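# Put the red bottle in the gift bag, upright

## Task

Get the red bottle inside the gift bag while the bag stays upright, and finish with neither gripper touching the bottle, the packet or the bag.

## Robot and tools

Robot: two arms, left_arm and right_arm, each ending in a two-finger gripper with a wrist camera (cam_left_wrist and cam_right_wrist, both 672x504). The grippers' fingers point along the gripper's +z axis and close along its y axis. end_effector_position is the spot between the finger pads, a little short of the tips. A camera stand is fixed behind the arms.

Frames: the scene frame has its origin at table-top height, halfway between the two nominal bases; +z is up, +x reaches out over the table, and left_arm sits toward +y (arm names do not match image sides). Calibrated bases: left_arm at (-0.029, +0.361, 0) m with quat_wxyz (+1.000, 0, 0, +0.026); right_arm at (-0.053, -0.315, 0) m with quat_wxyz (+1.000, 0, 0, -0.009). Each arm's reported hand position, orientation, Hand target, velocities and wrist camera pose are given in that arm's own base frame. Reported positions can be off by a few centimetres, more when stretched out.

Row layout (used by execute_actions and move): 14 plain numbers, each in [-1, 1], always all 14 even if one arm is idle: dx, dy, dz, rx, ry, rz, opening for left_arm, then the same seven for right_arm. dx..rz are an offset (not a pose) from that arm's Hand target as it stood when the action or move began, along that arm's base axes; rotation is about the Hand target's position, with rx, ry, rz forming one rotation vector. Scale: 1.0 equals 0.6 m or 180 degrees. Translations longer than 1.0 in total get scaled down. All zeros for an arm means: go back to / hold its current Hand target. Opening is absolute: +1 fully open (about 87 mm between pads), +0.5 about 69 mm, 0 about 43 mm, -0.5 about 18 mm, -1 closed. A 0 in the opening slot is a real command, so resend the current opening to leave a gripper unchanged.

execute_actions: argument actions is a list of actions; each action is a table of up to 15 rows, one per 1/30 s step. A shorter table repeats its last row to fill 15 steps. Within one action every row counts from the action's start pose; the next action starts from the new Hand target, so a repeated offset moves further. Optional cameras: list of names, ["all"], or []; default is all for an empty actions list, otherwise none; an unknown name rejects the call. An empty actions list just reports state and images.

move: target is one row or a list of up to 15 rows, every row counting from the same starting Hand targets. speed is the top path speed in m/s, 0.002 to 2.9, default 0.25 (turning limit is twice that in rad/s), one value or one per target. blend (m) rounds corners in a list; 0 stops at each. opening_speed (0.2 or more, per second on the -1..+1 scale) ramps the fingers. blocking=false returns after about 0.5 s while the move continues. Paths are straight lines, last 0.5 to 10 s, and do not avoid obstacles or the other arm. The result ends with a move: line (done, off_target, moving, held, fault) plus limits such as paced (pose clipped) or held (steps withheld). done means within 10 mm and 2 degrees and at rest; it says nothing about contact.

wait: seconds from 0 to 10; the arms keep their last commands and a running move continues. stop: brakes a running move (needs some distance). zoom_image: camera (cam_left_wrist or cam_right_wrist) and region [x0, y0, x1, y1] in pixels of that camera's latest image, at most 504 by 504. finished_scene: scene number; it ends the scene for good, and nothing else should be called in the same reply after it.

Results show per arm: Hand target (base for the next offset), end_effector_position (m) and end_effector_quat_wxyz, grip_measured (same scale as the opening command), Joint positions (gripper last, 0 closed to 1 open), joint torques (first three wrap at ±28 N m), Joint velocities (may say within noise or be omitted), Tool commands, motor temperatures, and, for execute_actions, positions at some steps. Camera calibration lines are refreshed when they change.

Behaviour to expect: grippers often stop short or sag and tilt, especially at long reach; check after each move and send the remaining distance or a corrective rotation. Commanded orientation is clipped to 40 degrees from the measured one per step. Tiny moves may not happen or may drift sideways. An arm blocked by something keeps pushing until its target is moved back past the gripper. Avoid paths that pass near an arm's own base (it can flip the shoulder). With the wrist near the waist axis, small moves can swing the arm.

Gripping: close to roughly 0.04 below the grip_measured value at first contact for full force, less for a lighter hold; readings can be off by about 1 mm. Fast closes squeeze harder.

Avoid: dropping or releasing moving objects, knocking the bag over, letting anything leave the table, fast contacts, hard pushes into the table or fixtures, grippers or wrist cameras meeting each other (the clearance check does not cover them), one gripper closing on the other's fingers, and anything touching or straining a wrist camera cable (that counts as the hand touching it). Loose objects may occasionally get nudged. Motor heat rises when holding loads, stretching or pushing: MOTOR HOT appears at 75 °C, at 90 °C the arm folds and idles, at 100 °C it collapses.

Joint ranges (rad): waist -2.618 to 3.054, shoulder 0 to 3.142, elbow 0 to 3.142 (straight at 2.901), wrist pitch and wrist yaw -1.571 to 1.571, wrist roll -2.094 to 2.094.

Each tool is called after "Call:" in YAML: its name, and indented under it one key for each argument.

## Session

Call:
execute_actions:
  actions: []

Scene clock: 0.00 s.
left_arm: end_effector_position=(+0.3708, -0.0072, +0.0356) grip_measured=+1.000 end_effector_quat_wxyz=(+0.561, -0.001, +0.828, -0.025) | right_arm: end_effector_position=(+0.3753, -0.0452, +0.0537) grip_measured=+0.986 end_effector_quat_wxyz=(+0.585, +0.034, +0.809, -0.047)
Joint positions: left_arm=[0.006 1.557 0.326 0.852 0.047 -0.027 1] | right_arm=[-0.111 1.528 0.331 0.881 0.011 -0.036 0.993]
Joint velocities: within noise
Joint torques (N m): no reading
Motor temperatures (°C): left_arm=[29 33 34 29 26 28 29] | right_arm=[30 33 32 31 29 29 26]
Heat: left arm: 34 °C; right arm: 33 °C.
Hand target: left_arm +0.3753, -0.0071, +0.0430; +0.571, +0.000, +0.821, -0.025 | right_arm +0.3758, -0.0452, +0.0543; +0.584, +0.034, +0.809, -0.047
Tool commands: left_gripper/opening=+1.0 right_gripper/opening=+1.0
camera_calibration:
cam_left_wrist: T_world_to_cam=[[-0.0143868, -0.998111, 0.0597264, -0.00947631], [-0.948007, -0.00537648, -0.318204, 0.385526], [0.317924, -0.061199, -0.946139, 0.0555235], [0, 0, 0, 1]] pos_world=[0.347693, -0.00398766, 0.175775]
cam_right_wrist: T_world_to_cam=[[-0.0770671, -0.996576, 0.0299337, -0.0173763], [-0.934612, 0.0617545, -0.350267, 0.390824], [0.347219, -0.0549704, -0.936172, 0.0587623], [0, 0, 0, 1]] pos_world=[0.343527, -0.0382218, 0.192425]

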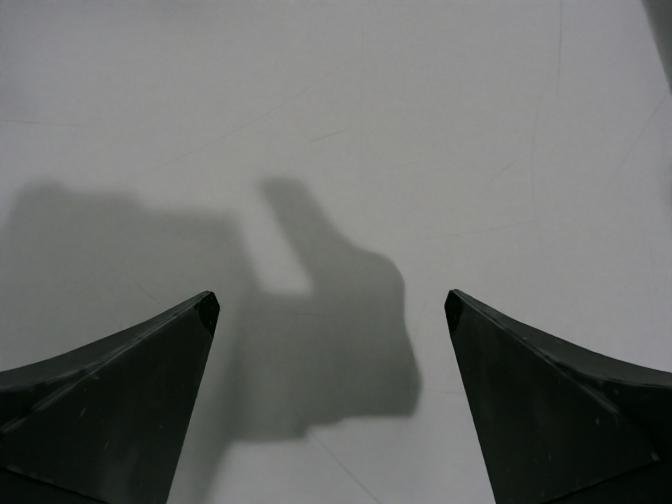

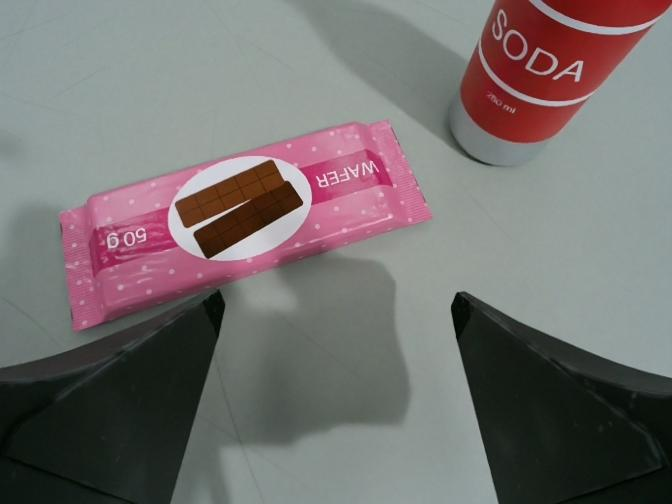

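Call:
move:
  target: [-0.2,-0.12,0.5,0.015,0.137,0.006,1,-0.07,-0.02,0.45,0.032,0.1455,-0.023,1]
  speed: 0.4
  cameras: ["all"]

Scene clock: 2.97 s.
left_arm: end_effector_position=(+0.2538, -0.0810, +0.3346) grip_measured=+1.000 end_effector_quat_wxyz=(+0.370, +0.011, +0.929, +0.000) | right_arm: end_effector_position=(+0.3358, -0.0563, +0.3199) grip_measured=+0.986 end_effector_quat_wxyz=(+0.381, +0.073, +0.921, -0.037)
Joint positions: left_arm=[-0.457 1.321 1.861 -1.403 -0.3 -0.322 1] | right_arm=[-0.159 1.459 1.856 -1.182 0.012 -0.007 0.993]
Joint torques (N m): left_arm=[-0.06 -2.54 7.94 1.3 -0.27 -0.11] | right_arm=[-0.46 -5.24 7.47 1.39 -0.09 0]
Heat: left arm: 34 °C; right arm: 33 °C.
Hand target: left_arm +0.2552, -0.0791, +0.3430; +0.382, +0.000, +0.924, +0.000 | right_arm +0.3339, -0.0571, +0.3243; +0.381, +0.080, +0.920, -0.034
Off the commanded pose: left_arm 0.009 m, 2 deg | right_arm 0.005 m, 1 deg.
move: done
camera_calibration:
cam_left_wrist: T_world_to_cam=[[-0.0017252, -0.999995, 0.00268523, -0.087008], [-0.994221, 0.00200346, 0.107333, 0.239314], [-0.107337, -0.00248454, -0.99422, 0.500016], [0, 0, 0, 1]] pos_world=[0.291451, -0.0862447, 0.471674]
cam_right_wrist: T_world_to_cam=[[-0.136249, -0.990641, -0.00811673, -0.00704641], [-0.984895, 0.134566, 0.10897, 0.321971], [-0.106858, 0.0228412, -0.994012, 0.496403], [0, 0, 0, 1]] pos_world=[0.369192, -0.0616452, 0.458288]

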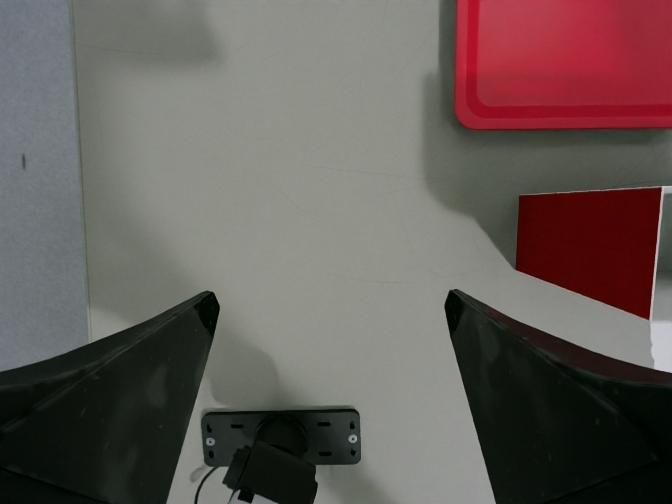

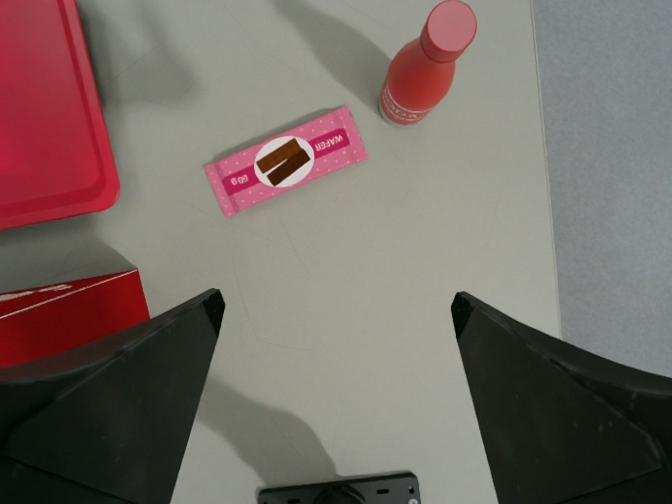

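Call:
move:
  target:
    - [0,0,0,0,0,0,1,0.1345,-0.1238,-0.168,-0.0067,-0.027,-0.042,0.4]
    - [0,0,0,0,0,0,1,0.2318,-0.1548,-0.2538,-0.0067,-0.027,-0.042,0.4]
  speed: [0.4,0.2]
  blend: [0.03,0]
  opening_speed: 2
  cameras: ["cam_right_wrist"]

Scene clock: 7.43 s.
left_arm: end_effector_position=(+0.2537, -0.0810, +0.3346) grip_measured=+1.000 end_effector_quat_wxyz=(+0.370, +0.011, +0.929, +0.000) | right_arm: end_effector_position=(+0.4651, -0.1480, +0.1613) grip_measured=+0.400 end_effector_quat_wxyz=(+0.402, +0.137, +0.903, -0.067)
Joint positions: left_arm=[-0.457 1.321 1.861 -1.404 -0.3 -0.322 1] | right_arm=[-0.304 1.793 1.504 -0.441 0.009 -0.007 0.7]
Joint torques (N m): left_arm=[-0.1 -2.55 7.95 1.29 -0.31 -0.13] | right_arm=[-0.02 -9.76 8.73 1.74 -0.13 -0.11]
Heat: left arm: 34 °C; right arm: 34 °C.
Hand target: left_arm +0.2553, -0.0792, +0.3430; +0.382, +0.000, +0.924, +0.000 | right_arm +0.4729, -0.1502, +0.1721; +0.418, +0.138, +0.896, -0.066
Off the commanded pose: left_arm 0.009 m, 2 deg | right_arm 0.013 m, 2 deg.
move: off_target (right_arm)
camera_calibration:
cam_right_wrist: T_world_to_cam=[[-0.27576, -0.961185, -0.00891836, -0.0121733], [-0.959963, 0.27491, 0.0538015, 0.497028], [-0.0492615, 0.0233976, -0.998512, 0.328715], [0, 0, 0, 1]] pos_world=[0.489965, -0.15603, 0.301377]
Images, in order (width x height): cam_right_wrist 672x504.

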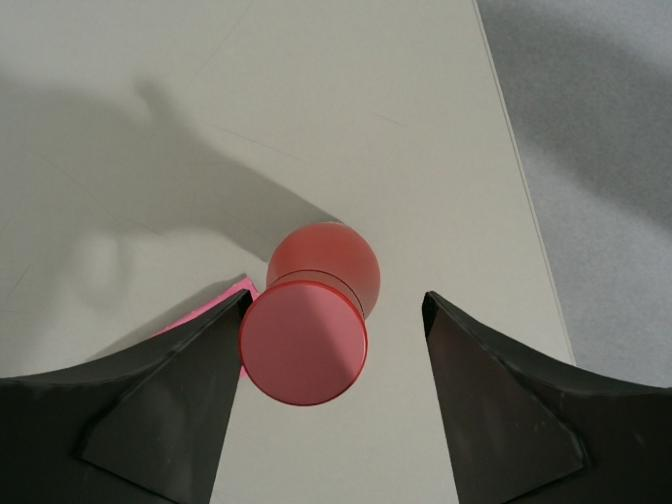

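Call:
move:
  target:
    - [0,0,0,0,0,0,1,0.001,0.015,0.018,0,0,0,0.4]
    - [0,0,0,0,0,0,1,0.001,0.015,0.018,0,0,0,-0.6]
  speed: 0.15
  opening_speed: 2
  cameras: ["cam_right_wrist"]

Scene clock: 9.70 s.
left_arm: end_effector_position=(+0.2537, -0.0810, +0.3346) grip_measured=+1.000 end_effector_quat_wxyz=(+0.370, +0.011, +0.929, +0.000) | right_arm: end_effector_position=(+0.4700, -0.1423, +0.1718) grip_measured=-0.216 end_effector_quat_wxyz=(+0.409, +0.135, +0.900, -0.065)
Joint positions: left_arm=[-0.457 1.321 1.861 -1.404 -0.3 -0.322 1] | right_arm=[-0.29 1.793 1.537 -0.461 0.012 0.001 0.392]
Joint torques (N m): left_arm=[-0.09 -2.63 8.17 1.27 -0.32 -0.11] | right_arm=[0.81 -10.54 8.5 1.64 0.02 0.02]
Heat: left arm: 34 °C; right arm: 34 °C.
Hand target: left_arm +0.2553, -0.0792, +0.3430; +0.382, +0.000, +0.924, +0.000 | right_arm +0.4735, -0.1411, +0.1828; +0.418, +0.138, +0.896, -0.066
Off the commanded pose: left_arm 0.009 m, 2 deg | right_arm 0.012 m, 1 deg.
move: off_target (right_arm); target 2's new opening was sent with right_arm's hand 0.011 m and 1 deg from that target
camera_calibration:
cam_right_wrist: T_world_to_cam=[[-0.268777, -0.963114, -0.0130735, -0.00812719], [-0.962569, 0.268083, 0.0399061, 0.502262], [-0.0349293, 0.02331, -0.999118, 0.332716], [0, 0, 0, 1]] pos_world=[0.492899, -0.150231, 0.312273]
Images, in order (width x height): cam_right_wrist 672x504.

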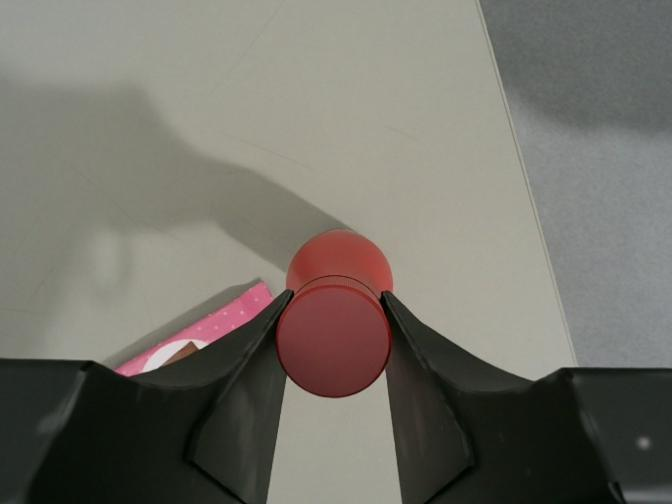

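Call:
move:
  target:
    - [0,0,0,0,0,0,1,0,0,0.2,0,0,0,-0.6]
    - [0,0,0,0,0,0,1,-0.137,0.32,0.37,0,0,0.189,-0.6]
    - [0,0,0,0,0,0,1,-0.303,0.712,0.37,0,0,0.42,-0.6]
  speed: 0.4
  blend: [0.05,0.08,0]
  cameras: ["all"]

Scene clock: 12.93 s.
left_arm: end_effector_position=(+0.2537, -0.0810, +0.3346) grip_measured=+1.000 end_effector_quat_wxyz=(+0.370, +0.011, +0.929, +0.000) | right_arm: end_effector_position=(+0.2858, +0.2818, +0.3868) grip_measured=-0.279 end_effector_quat_wxyz=(+0.371, -0.430, +0.797, +0.207)
Joint positions: left_arm=[-0.457 1.321 1.861 -1.404 -0.3 -0.322 1] | right_arm=[0.695 1.981 2.835 -1.571 -0.236 -0.188 0.36]
Joint torques (N m): left_arm=[0.06 -2.55 8.2 1.27 -0.29 -0.11] | right_arm=[-0.18 -9.03 6.04 2.12 -0.26 -0.22]
Heat: left arm: 35 °C; right arm: 35 °C.
Hand target: left_arm +0.2553, -0.0792, +0.3430; +0.382, +0.000, +0.924, +0.000 | right_arm +0.2916, +0.2861, +0.4049; +0.370, -0.440, +0.792, +0.204
Off the commanded pose: left_arm 0.009 m, 2 deg | right_arm 0.019 m, 1 deg.
elbow stopped short (right arm): the move would have taken joint 3 (elbow) straighter than the controller allows.
joint read past its limit (right arm) — joint 4 (wrist pitch), lower limit.
move: off_target (right_arm)
camera_calibration:
cam_left_wrist: T_world_to_cam=[[-0.00141491, -0.999995, 0.00275124, -0.0871295], [-0.99418, 0.00170305, 0.107722, 0.239003], [-0.107726, -0.00258281, -0.994177, 0.499991], [0, 0, 0, 1]] pos_world=[0.29135, -0.0862447, 0.471573]
cam_right_wrist: T_world_to_cam=[[0.853484, -0.520297, -0.0292523, -0.0855201], [-0.520042, -0.853984, 0.0163409, 0.401478], [-0.0334831, 0.00126578, -0.999438, 0.53713], [0, 0, 0, 1]] pos_world=[0.29976, 0.29768, 0.527766]

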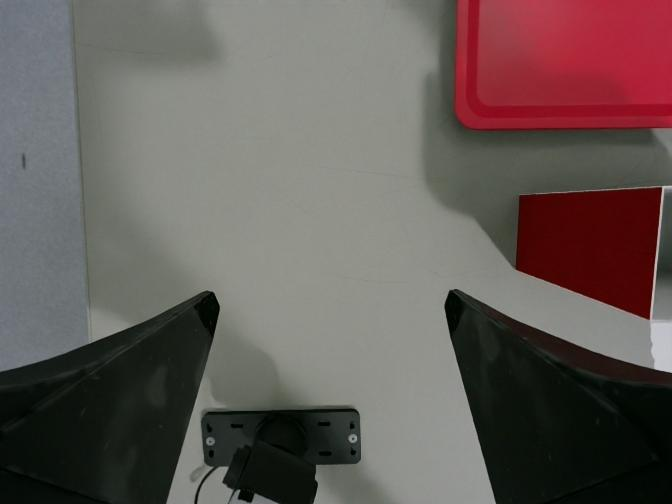

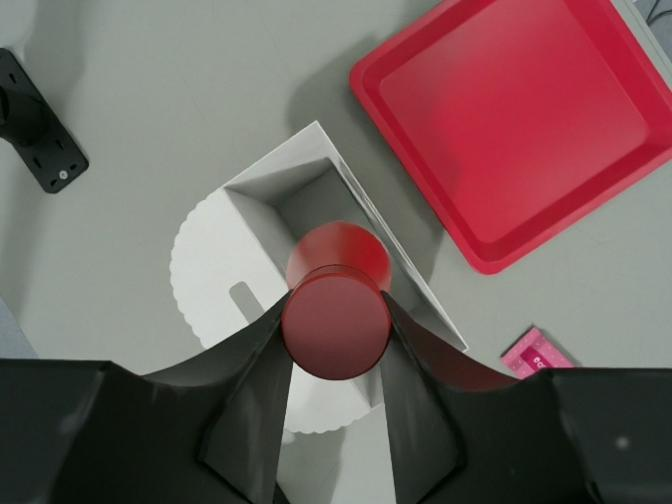

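Call:
move:
  target:
    - [0,0,0,0,0,0,1,0.003,0.002,-0.13,0,0,0.06,-0.6]
    - [0,0,0,0,0,0,1,0.006,0.003,-0.25,0,0,0.144,-0.6]
    - [0,0,0,0,0,0,1,0.006,0.003,-0.335,0,0,0.144,-0.6]
  speed: [0.3,0.3,0.2]
  blend: [0.03,0.02,0]
  cameras: ["cam_right_wrist"]

Scene clock: 15.77 s.
left_arm: end_effector_position=(+0.2537, -0.0810, +0.3346) grip_measured=+1.000 end_effector_quat_wxyz=(+0.370, +0.011, +0.929, +0.000) | right_arm: end_effector_position=(+0.2951, +0.2838, +0.1890) grip_measured=-0.282 end_effector_quat_wxyz=(+0.288, -0.605, +0.692, +0.270)
Joint positions: left_arm=[-0.457 1.321 1.861 -1.404 -0.3 -0.322 1] | right_arm=[0.574 1.685 1.549 -0.854 -0.602 -0.676 0.359]
Joint torques (N m): left_arm=[0.1 -2.73 7.88 1.27 -0.32 -0.07] | right_arm=[-0.42 -11.66 5.39 1.65 -0.75 -0.13]
Heat: left arm: 35 °C; right arm: 36 °C.
Hand target: left_arm +0.2553, -0.0792, +0.3430; +0.382, +0.000, +0.924, +0.000 | right_arm +0.2952, +0.2879, +0.2038; +0.315, -0.606, +0.673, +0.282
Off the commanded pose: left_arm 0.009 m, 2 deg | right_arm 0.015 m, 4 deg.
move: off_target (right_arm)
camera_calibration:
cam_right_wrist: T_world_to_cam=[[0.994219, -0.0967272, -0.0466175, -0.256719], [-0.092651, -0.992246, 0.0828424, 0.31183], [-0.0542691, -0.0780443, -0.995472, 0.367634], [0, 0, 0, 1]] pos_world=[0.304077, 0.313272, 0.328169]
Images, in order (width x height): cam_right_wrist 672x504.

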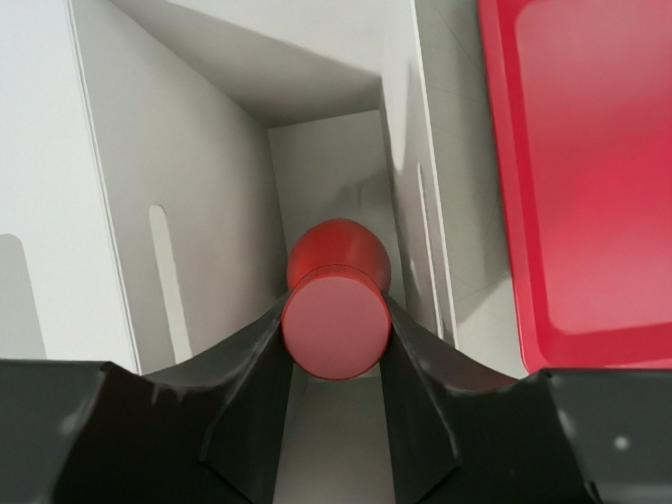

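Call:
move:
  target:
    - [0,0,0,0,0,0,1,-0.0117,0,-0.024,0,0,0,-0.6]
    - [0,0,0,0,0,0,1,-0.0117,0,-0.024,0,0,0,0.0]
    - [0,0,0,0,0,0,1,-0.02,-0.11,0.08,0,0,0,0.0]
    - [0,0,0,0,0,0,1,-0.03,-0.25,0.22,0,0,0,0.0]
  speed: [0.1,0.2,0.2,0.35]
  blend: [0,0,0.04,0]
  opening_speed: 1.5
  cameras: ["cam_right_wrist"]

Scene clock: 19.83 s.
left_arm: end_effector_position=(+0.2537, -0.0810, +0.3346) grip_measured=+1.000 end_effector_quat_wxyz=(+0.370, +0.011, +0.929, +0.000) | right_arm: end_effector_position=(+0.2797, +0.1366, +0.3353) grip_measured=+0.000 end_effector_quat_wxyz=(+0.371, -0.576, +0.685, +0.247)
Joint positions: left_arm=[-0.457 1.321 1.861 -1.404 -0.3 -0.322 1] | right_arm=[0.112 1.562 2.021 -1.557 -0.828 -1.075 0.5]
Joint torques (N m): left_arm=[-0.03 -2.54 8.13 1.24 -0.29 -0.11] | right_arm=[0.64 -5.78 4.75 0.9 -0.67 -0.29]
Heat: left arm: 35 °C; right arm: 36 °C.
Hand target: left_arm +0.2553, -0.0792, +0.3430; +0.382, +0.000, +0.924, +0.000 | right_arm +0.2773, +0.1379, +0.3357; +0.315, -0.606, +0.674, +0.282
Off the commanded pose: left_arm 0.009 m, 2 deg | right_arm 0.003 m, 8 deg.
joint sent to its limit (right arm) — joint 4 (wrist pitch), lower limit. The joint targets are off in orientation, not in position.
move: off_target (right_arm); target 2's new opening was sent with right_arm's hand 0.015 m and 4 deg from that target
camera_calibration:
cam_right_wrist: T_world_to_cam=[[0.979933, -0.186007, 0.0716434, -0.272321], [-0.184675, -0.982486, -0.0248456, 0.212751], [0.0750101, 0.0111162, -0.997121, 0.45312], [0, 0, 0, 1]] pos_world=[0.272158, 0.153335, 0.476611]
Images, in order (width x height): cam_right_wrist 672x504.

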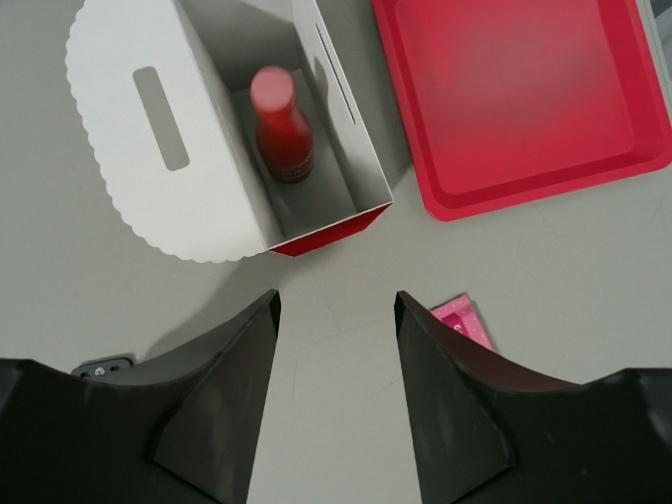

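Call:
finished_scene:
  scene: 2

The scene is finished: the task was done.


## Next scene

The same job, from a new start.

Call:
execute_actions:
  actions: []

Scene clock: 0.00 s.
left_arm: end_effector_position=(+0.3006, +0.0350, +0.1330) grip_measured=+1.000 end_effector_quat_wxyz=(+0.479, +0.062, +0.869, +0.111) | right_arm: end_effector_position=(+0.3475, +0.0541, +0.1575) grip_measured=+0.986 end_effector_quat_wxyz=(+0.554, +0.008, +0.811, +0.191)
Joint positions: left_arm=[0.014 0.923 0.573 -0.198 -0.123 0.225 1] | right_arm=[-0.038 1.072 0.548 0.185 -0.34 0.224 0.993]
Joint velocities: within noise
Joint torques (N m): no reading
Motor temperatures (°C): left_arm=[28 31 31 27 26 28 28] | right_arm=[30 30 29 30 29 29 26]
Heat: left arm: 31 °C; right arm: 30 °C.
Hand target: left_arm +0.3033, +0.0352, +0.1392; +0.486, +0.061, +0.865, +0.112 | right_arm +0.3480, +0.0540, +0.1597; +0.555, +0.009, +0.810, +0.191
Tool commands: left_gripper/opening=+1.0 right_gripper/opening=+1.0
camera_calibration:
cam_left_wrist: T_world_to_cam=[[0.0153523, -0.970909, -0.238957, 0.0556451], [-0.990028, 0.0187093, -0.139624, 0.338275], [0.140033, 0.238718, -0.960939, 0.217527], [0, 0, 0, 1]] pos_world=[0.303587, -0.00423003, 0.269558]
cam_right_wrist: T_world_to_cam=[[0.229115, -0.917368, -0.325487, 0.021648], [-0.938402, -0.119306, -0.324295, 0.40217], [0.258665, 0.379738, -0.888195, 0.170819], [0, 0, 0, 1]] pos_world=[0.328253, 0.00297399, 0.289189]

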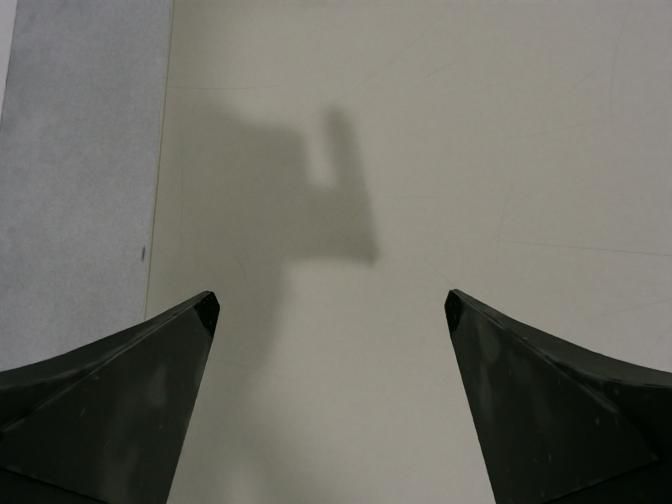

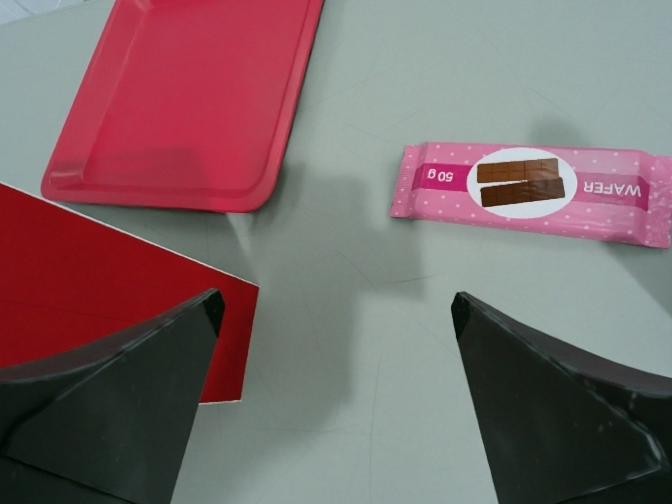

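Call:
move:
  target: [0,0,0,0,0,0,1,-0.047,-0.173,0.292,-0.11,0.125,-0.071,0.4]
  speed: 0.4
  opening_speed: 2
  cameras: ["all"]

Scene clock: 2.43 s.
left_arm: end_effector_position=(+0.3006, +0.0350, +0.1330) grip_measured=+1.000 end_effector_quat_wxyz=(+0.479, +0.062, +0.869, +0.111) | right_arm: end_effector_position=(+0.3216, -0.0486, +0.3307) grip_measured=+0.400 end_effector_quat_wxyz=(+0.399, +0.043, +0.916, -0.011)
Joint positions: left_arm=[0.014 0.923 0.573 -0.198 -0.123 0.225 1] | right_arm=[-0.187 1.398 1.834 -1.188 -0.081 -0.057 0.7]
Joint torques (N m): left_arm=[0.01 -1.89 8.62 1.69 0 0] | right_arm=[0.24 -4.33 7.36 1.4 0.1 -0.27]
Heat: left arm: 31 °C; right arm: 31 °C.
Hand target: left_arm +0.3033, +0.0352, +0.1392; +0.486, +0.061, +0.865, +0.112 | right_arm +0.3197, -0.0497, +0.3349; +0.398, +0.039, +0.916, -0.018
Off the commanded pose: left_arm 0.007 m, 1 deg | right_arm 0.005 m, 1 deg.
move: done
camera_calibration:
cam_left_wrist: T_world_to_cam=[[0.0153523, -0.970909, -0.238957, 0.0556451], [-0.990028, 0.0187093, -0.139624, 0.338275], [0.140033, 0.238718, -0.960939, 0.217527], [0, 0, 0, 1]] pos_world=[0.303587, -0.00423003, 0.269558]
cam_right_wrist: T_world_to_cam=[[-0.0609864, -0.997554, -0.0341426, -0.0171851], [-0.995684, 0.0584036, 0.0721217, 0.317673], [-0.0699513, 0.0383937, -0.996811, 0.495348], [0, 0, 0, 1]] pos_world=[0.349904, -0.0547146, 0.470271]

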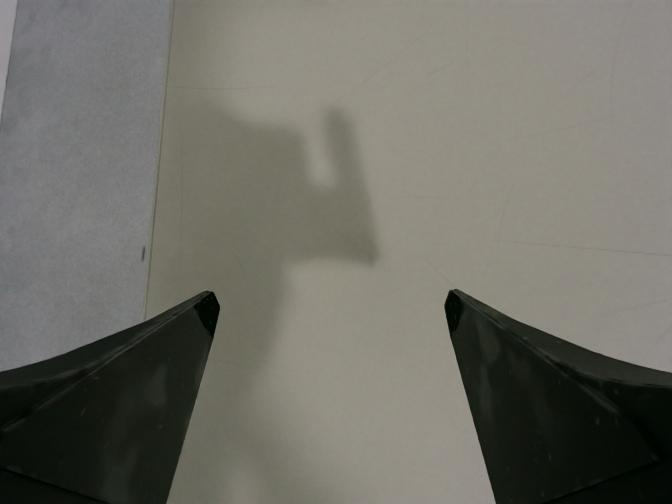

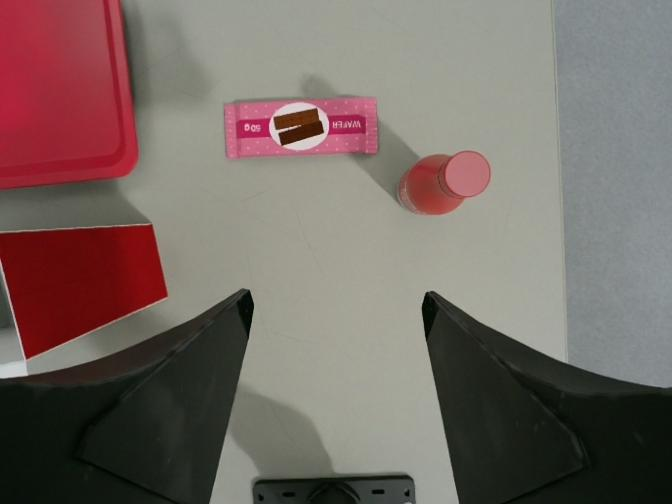

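Call:
move:
  target:
    - [0,0,0,0,0,0,1,0.0077,-0.1128,-0.1842,-0.003,-0.014,-0.083,0.4]
    - [0,0,0,0,0,0,1,0.1022,-0.1472,-0.2717,-0.003,-0.014,-0.083,0.4]
    - [0,0,0,0,0,0,1,0.1022,-0.1472,-0.2717,-0.003,-0.014,-0.083,-0.6]
  speed: [0.4,0.25,0.2]
  blend: [0.03,0,0]
  opening_speed: 2
  cameras: ["cam_right_wrist"]

Scene clock: 5.70 s.
left_arm: end_effector_position=(+0.3006, +0.0350, +0.1330) grip_measured=+1.000 end_effector_quat_wxyz=(+0.479, +0.062, +0.869, +0.111) | right_arm: end_effector_position=(+0.3816, -0.1361, +0.1756) grip_measured=-0.271 end_effector_quat_wxyz=(+0.414, +0.149, +0.895, -0.071)
Joint positions: left_arm=[0.014 0.923 0.573 -0.198 -0.123 0.225 1] | right_arm=[-0.345 1.455 1.187 -0.435 -0.008 -0.011 0.365]
Joint torques (N m): left_arm=[-0.16 -1.77 8.72 1.67 0.02 0.02] | right_arm=[-0.12 -6.69 5.94 1.85 0.1 -0.06]
Heat: left arm: 32 °C; right arm: 31 °C.
Hand target: left_arm +0.3033, +0.0352, +0.1392; +0.486, +0.061, +0.865, +0.112 | right_arm +0.3812, -0.1380, +0.1720; +0.413, +0.157, +0.894, -0.073
Off the commanded pose: left_arm 0.007 m, 1 deg | right_arm 0.004 m, 1 deg.
move: done
camera_calibration:
cam_right_wrist: T_world_to_cam=[[-0.298696, -0.954218, -0.0158063, -0.0127391], [-0.954127, 0.298228, 0.0264971, 0.418583], [-0.0205701, 0.0229958, -0.999524, 0.32782], [0, 0, 0, 1]] pos_world=[0.402319, -0.144528, 0.316371]
Images, in order (width x height): cam_right_wrist 672x504.

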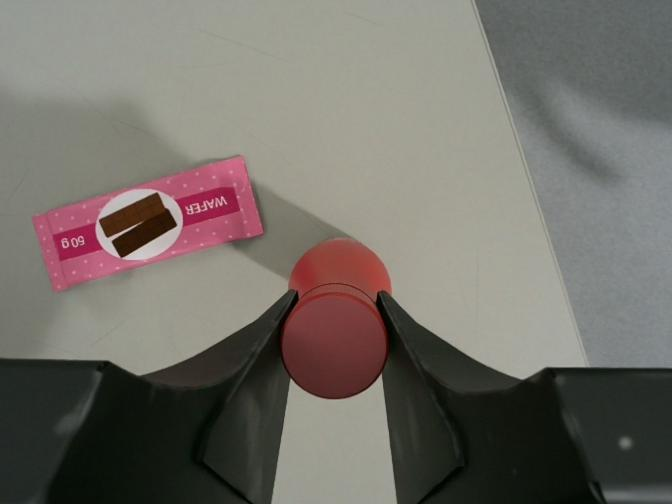

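Call:
move:
  target:
    - [0,0,0,0,0,0,1,0,0,0.22,0,0,0,-0.6]
    - [0,0,0,0,0,0,1,-0.053,0.318,0.41,0,0,0.198,-0.6]
    - [0,0,0,0,0,0,1,-0.117,0.7067,0.41,0,0,0.44,-0.6]
  speed: 0.4
  blend: [0.05,0.08,0]
  cameras: ["cam_right_wrist"]

Scene clock: 9.43 s.
left_arm: end_effector_position=(+0.3006, +0.0350, +0.1330) grip_measured=+1.000 end_effector_quat_wxyz=(+0.479, +0.062, +0.869, +0.111) | right_arm: end_effector_position=(+0.3068, +0.2800, +0.3987) grip_measured=-0.284 end_effector_quat_wxyz=(+0.404, -0.424, +0.781, +0.216)
Joint positions: left_arm=[0.014 0.923 0.573 -0.198 -0.123 0.225 1] | right_arm=[0.644 1.985 2.836 -1.499 -0.277 -0.211 0.358]
Joint torques (N m): left_arm=[0.1 -1.88 8.53 1.68 0 0] | right_arm=[0.03 -9.01 6.26 2.23 -0.38 -0.23]
Heat: left arm: 32 °C; right arm: 32 °C.
Hand target: left_arm +0.3033, +0.0352, +0.1392; +0.486, +0.061, +0.865, +0.112 | right_arm +0.3109, +0.2861, +0.4178; +0.364, -0.449, +0.789, +0.207
Off the commanded pose: left_arm 0.007 m, 1 deg | right_arm 0.021 m, 6 deg.
elbow stopped short (right arm): the move would have taken joint 3 (elbow) straighter than the controller allows.
move: off_target (right_arm)
camera_calibration:
cam_right_wrist: T_world_to_cam=[[0.852212, -0.52308, -0.0110695, -0.110243], [-0.522788, -0.850518, -0.0575526, 0.440026], [0.0206898, 0.054834, -0.998281, 0.51766], [0, 0, 0, 1]] pos_world=[0.31328, 0.288198, 0.540875]
Images, in order (width x height): cam_right_wrist 672x504.

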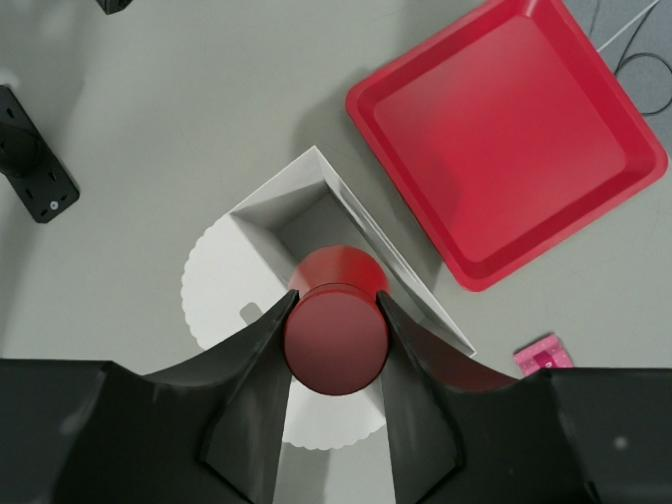

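Call:
move:
  target:
    - [0,0,0,0,0,0,1,0.001,-0.003,-0.14,0,0,0.06,-0.6]
    - [0,0,0,0,0,0,1,0.003,-0.003,-0.26,0,0,0.155,-0.6]
    - [0,0,0,0,0,0,1,0.003,-0.003,-0.353,0,0,0.155,-0.6]
  speed: [0.3,0.3,0.2]
  blend: [0.03,0.02,0]
  cameras: ["cam_right_wrist"]

Scene clock: 12.10 s.
left_arm: end_effector_position=(+0.3006, +0.0350, +0.1330) grip_measured=+1.000 end_effector_quat_wxyz=(+0.479, +0.062, +0.869, +0.111) | right_arm: end_effector_position=(+0.3129, +0.2808, +0.1904) grip_measured=-0.287 end_effector_quat_wxyz=(-0.276, +0.625, -0.675, -0.279)
Joint positions: left_arm=[0.014 0.923 0.573 -0.198 -0.123 0.225 1] | right_arm=[0.531 1.783 1.682 -0.962 -0.655 -0.786 0.356]
Joint torques (N m): left_arm=[0.12 -1.84 8.72 1.68 0.04 0.01] | right_arm=[-0.58 -12.64 5.41 1.47 -0.92 -0.25]
Heat: left arm: 33 °C; right arm: 32 °C.
Hand target: left_arm +0.3033, +0.0352, +0.1392; +0.486, +0.061, +0.865, +0.112 | right_arm +0.3128, +0.2843, +0.2060; -0.304, +0.626, -0.658, -0.289
Off the commanded pose: left_arm 0.007 m, 1 deg | right_arm 0.016 m, 4 deg.
move: off_target (right_arm)
camera_calibration:
cam_right_wrist: T_world_to_cam=[[0.997913, -0.0371865, -0.0527916, -0.291436], [-0.032447, -0.995596, 0.0879585, 0.291553], [-0.0558299, -0.086062, -0.994724, 0.372362], [0, 0, 0, 1]] pos_world=[0.321076, 0.311478, 0.329368]
Images, in order (width x height): cam_right_wrist 672x504.

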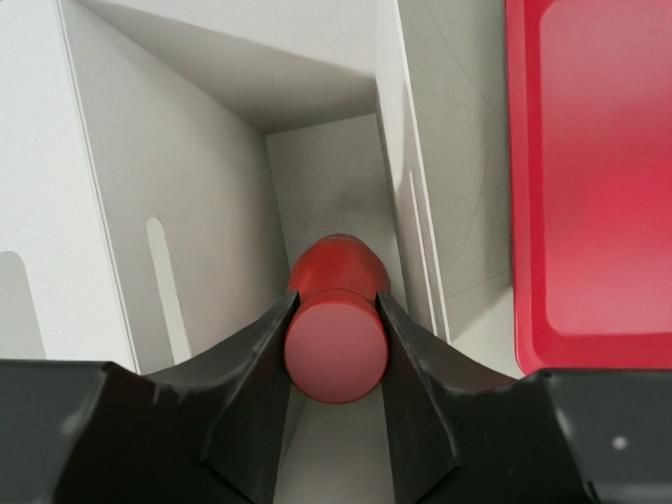

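Call:
move:
  target:
    - [0,0,0,0,0,0,1,-0.0117,0,-0.023,0,0,0.025,-0.6]
    - [0,0,0,0,0,0,1,-0.0117,0,-0.023,0,0,0.025,-0.06]
    - [0,0,0,0,0,0,1,-0.012,-0.1,0.08,0,0,0.025,-0.06]
    - [0,0,0,0,0,0,1,-0.012,-0.22,0.2,0,0,0.025,-0.06]
  speed: [0.1,0.2,0.2,0.35]
  blend: [0,0,0.04,0]
  opening_speed: 1.5
  cameras: ["cam_right_wrist"]

Scene clock: 15.70 s.
left_arm: end_effector_position=(+0.3006, +0.0350, +0.1330) grip_measured=+1.000 end_effector_quat_wxyz=(+0.479, +0.062, +0.869, +0.111) | right_arm: end_effector_position=(+0.3097, +0.1508, +0.3197) grip_measured=-0.060 end_effector_quat_wxyz=(-0.363, +0.611, -0.655, -0.258)
Joint positions: left_arm=[0.014 0.923 0.573 -0.198 -0.123 0.225 1] | right_arm=[0.139 1.692 2.093 -1.556 -0.85 -1.173 0.47]
Joint torques (N m): left_arm=[-0.2 -1.94 8.87 1.67 0.02 -0.02] | right_arm=[0.28 -8.16 5.85 0.78 -0.75 -0.32]
Heat: left arm: 34 °C; right arm: 33 °C.
Hand target: left_arm +0.3033, +0.0352, +0.1392; +0.486, +0.061, +0.865, +0.112 | right_arm +0.3055, +0.1522, +0.3261; -0.292, +0.651, -0.632, -0.300
Off the commanded pose: left_arm 0.007 m, 1 deg | right_arm 0.008 m, 11 deg.
joint sent to its limit (right arm) — joint 4 (wrist pitch), lower limit. The joint targets are off in orientation, not in position.
move: off_target (right_arm); target 2's new opening was sent with right_arm's hand 0.012 m and 3 deg from that target
camera_calibration:
cam_right_wrist: T_world_to_cam=[[0.991937, -0.0917173, 0.087461, -0.320932], [-0.0902264, -0.995703, -0.0208577, 0.203291], [0.0889981, 0.0127982, -0.99595, 0.430253], [0, 0, 0, 1]] pos_world=[0.298395, 0.167476, 0.46082]
Images, in order (width x height): cam_right_wrist 672x504.

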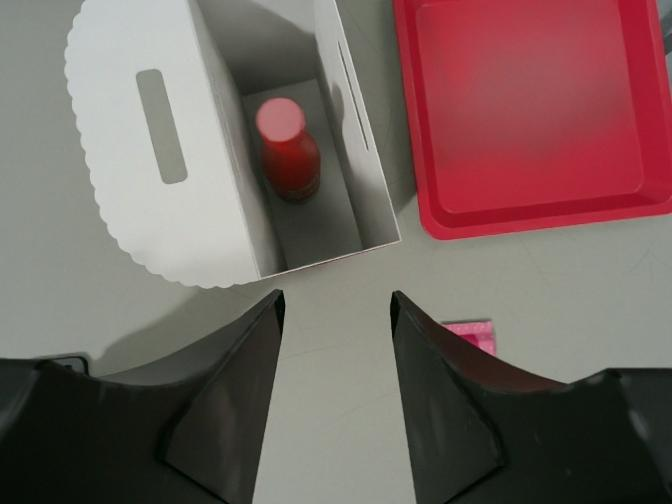

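Call:
finished_scene:
  scene: 3

The scene is finished: the task was done.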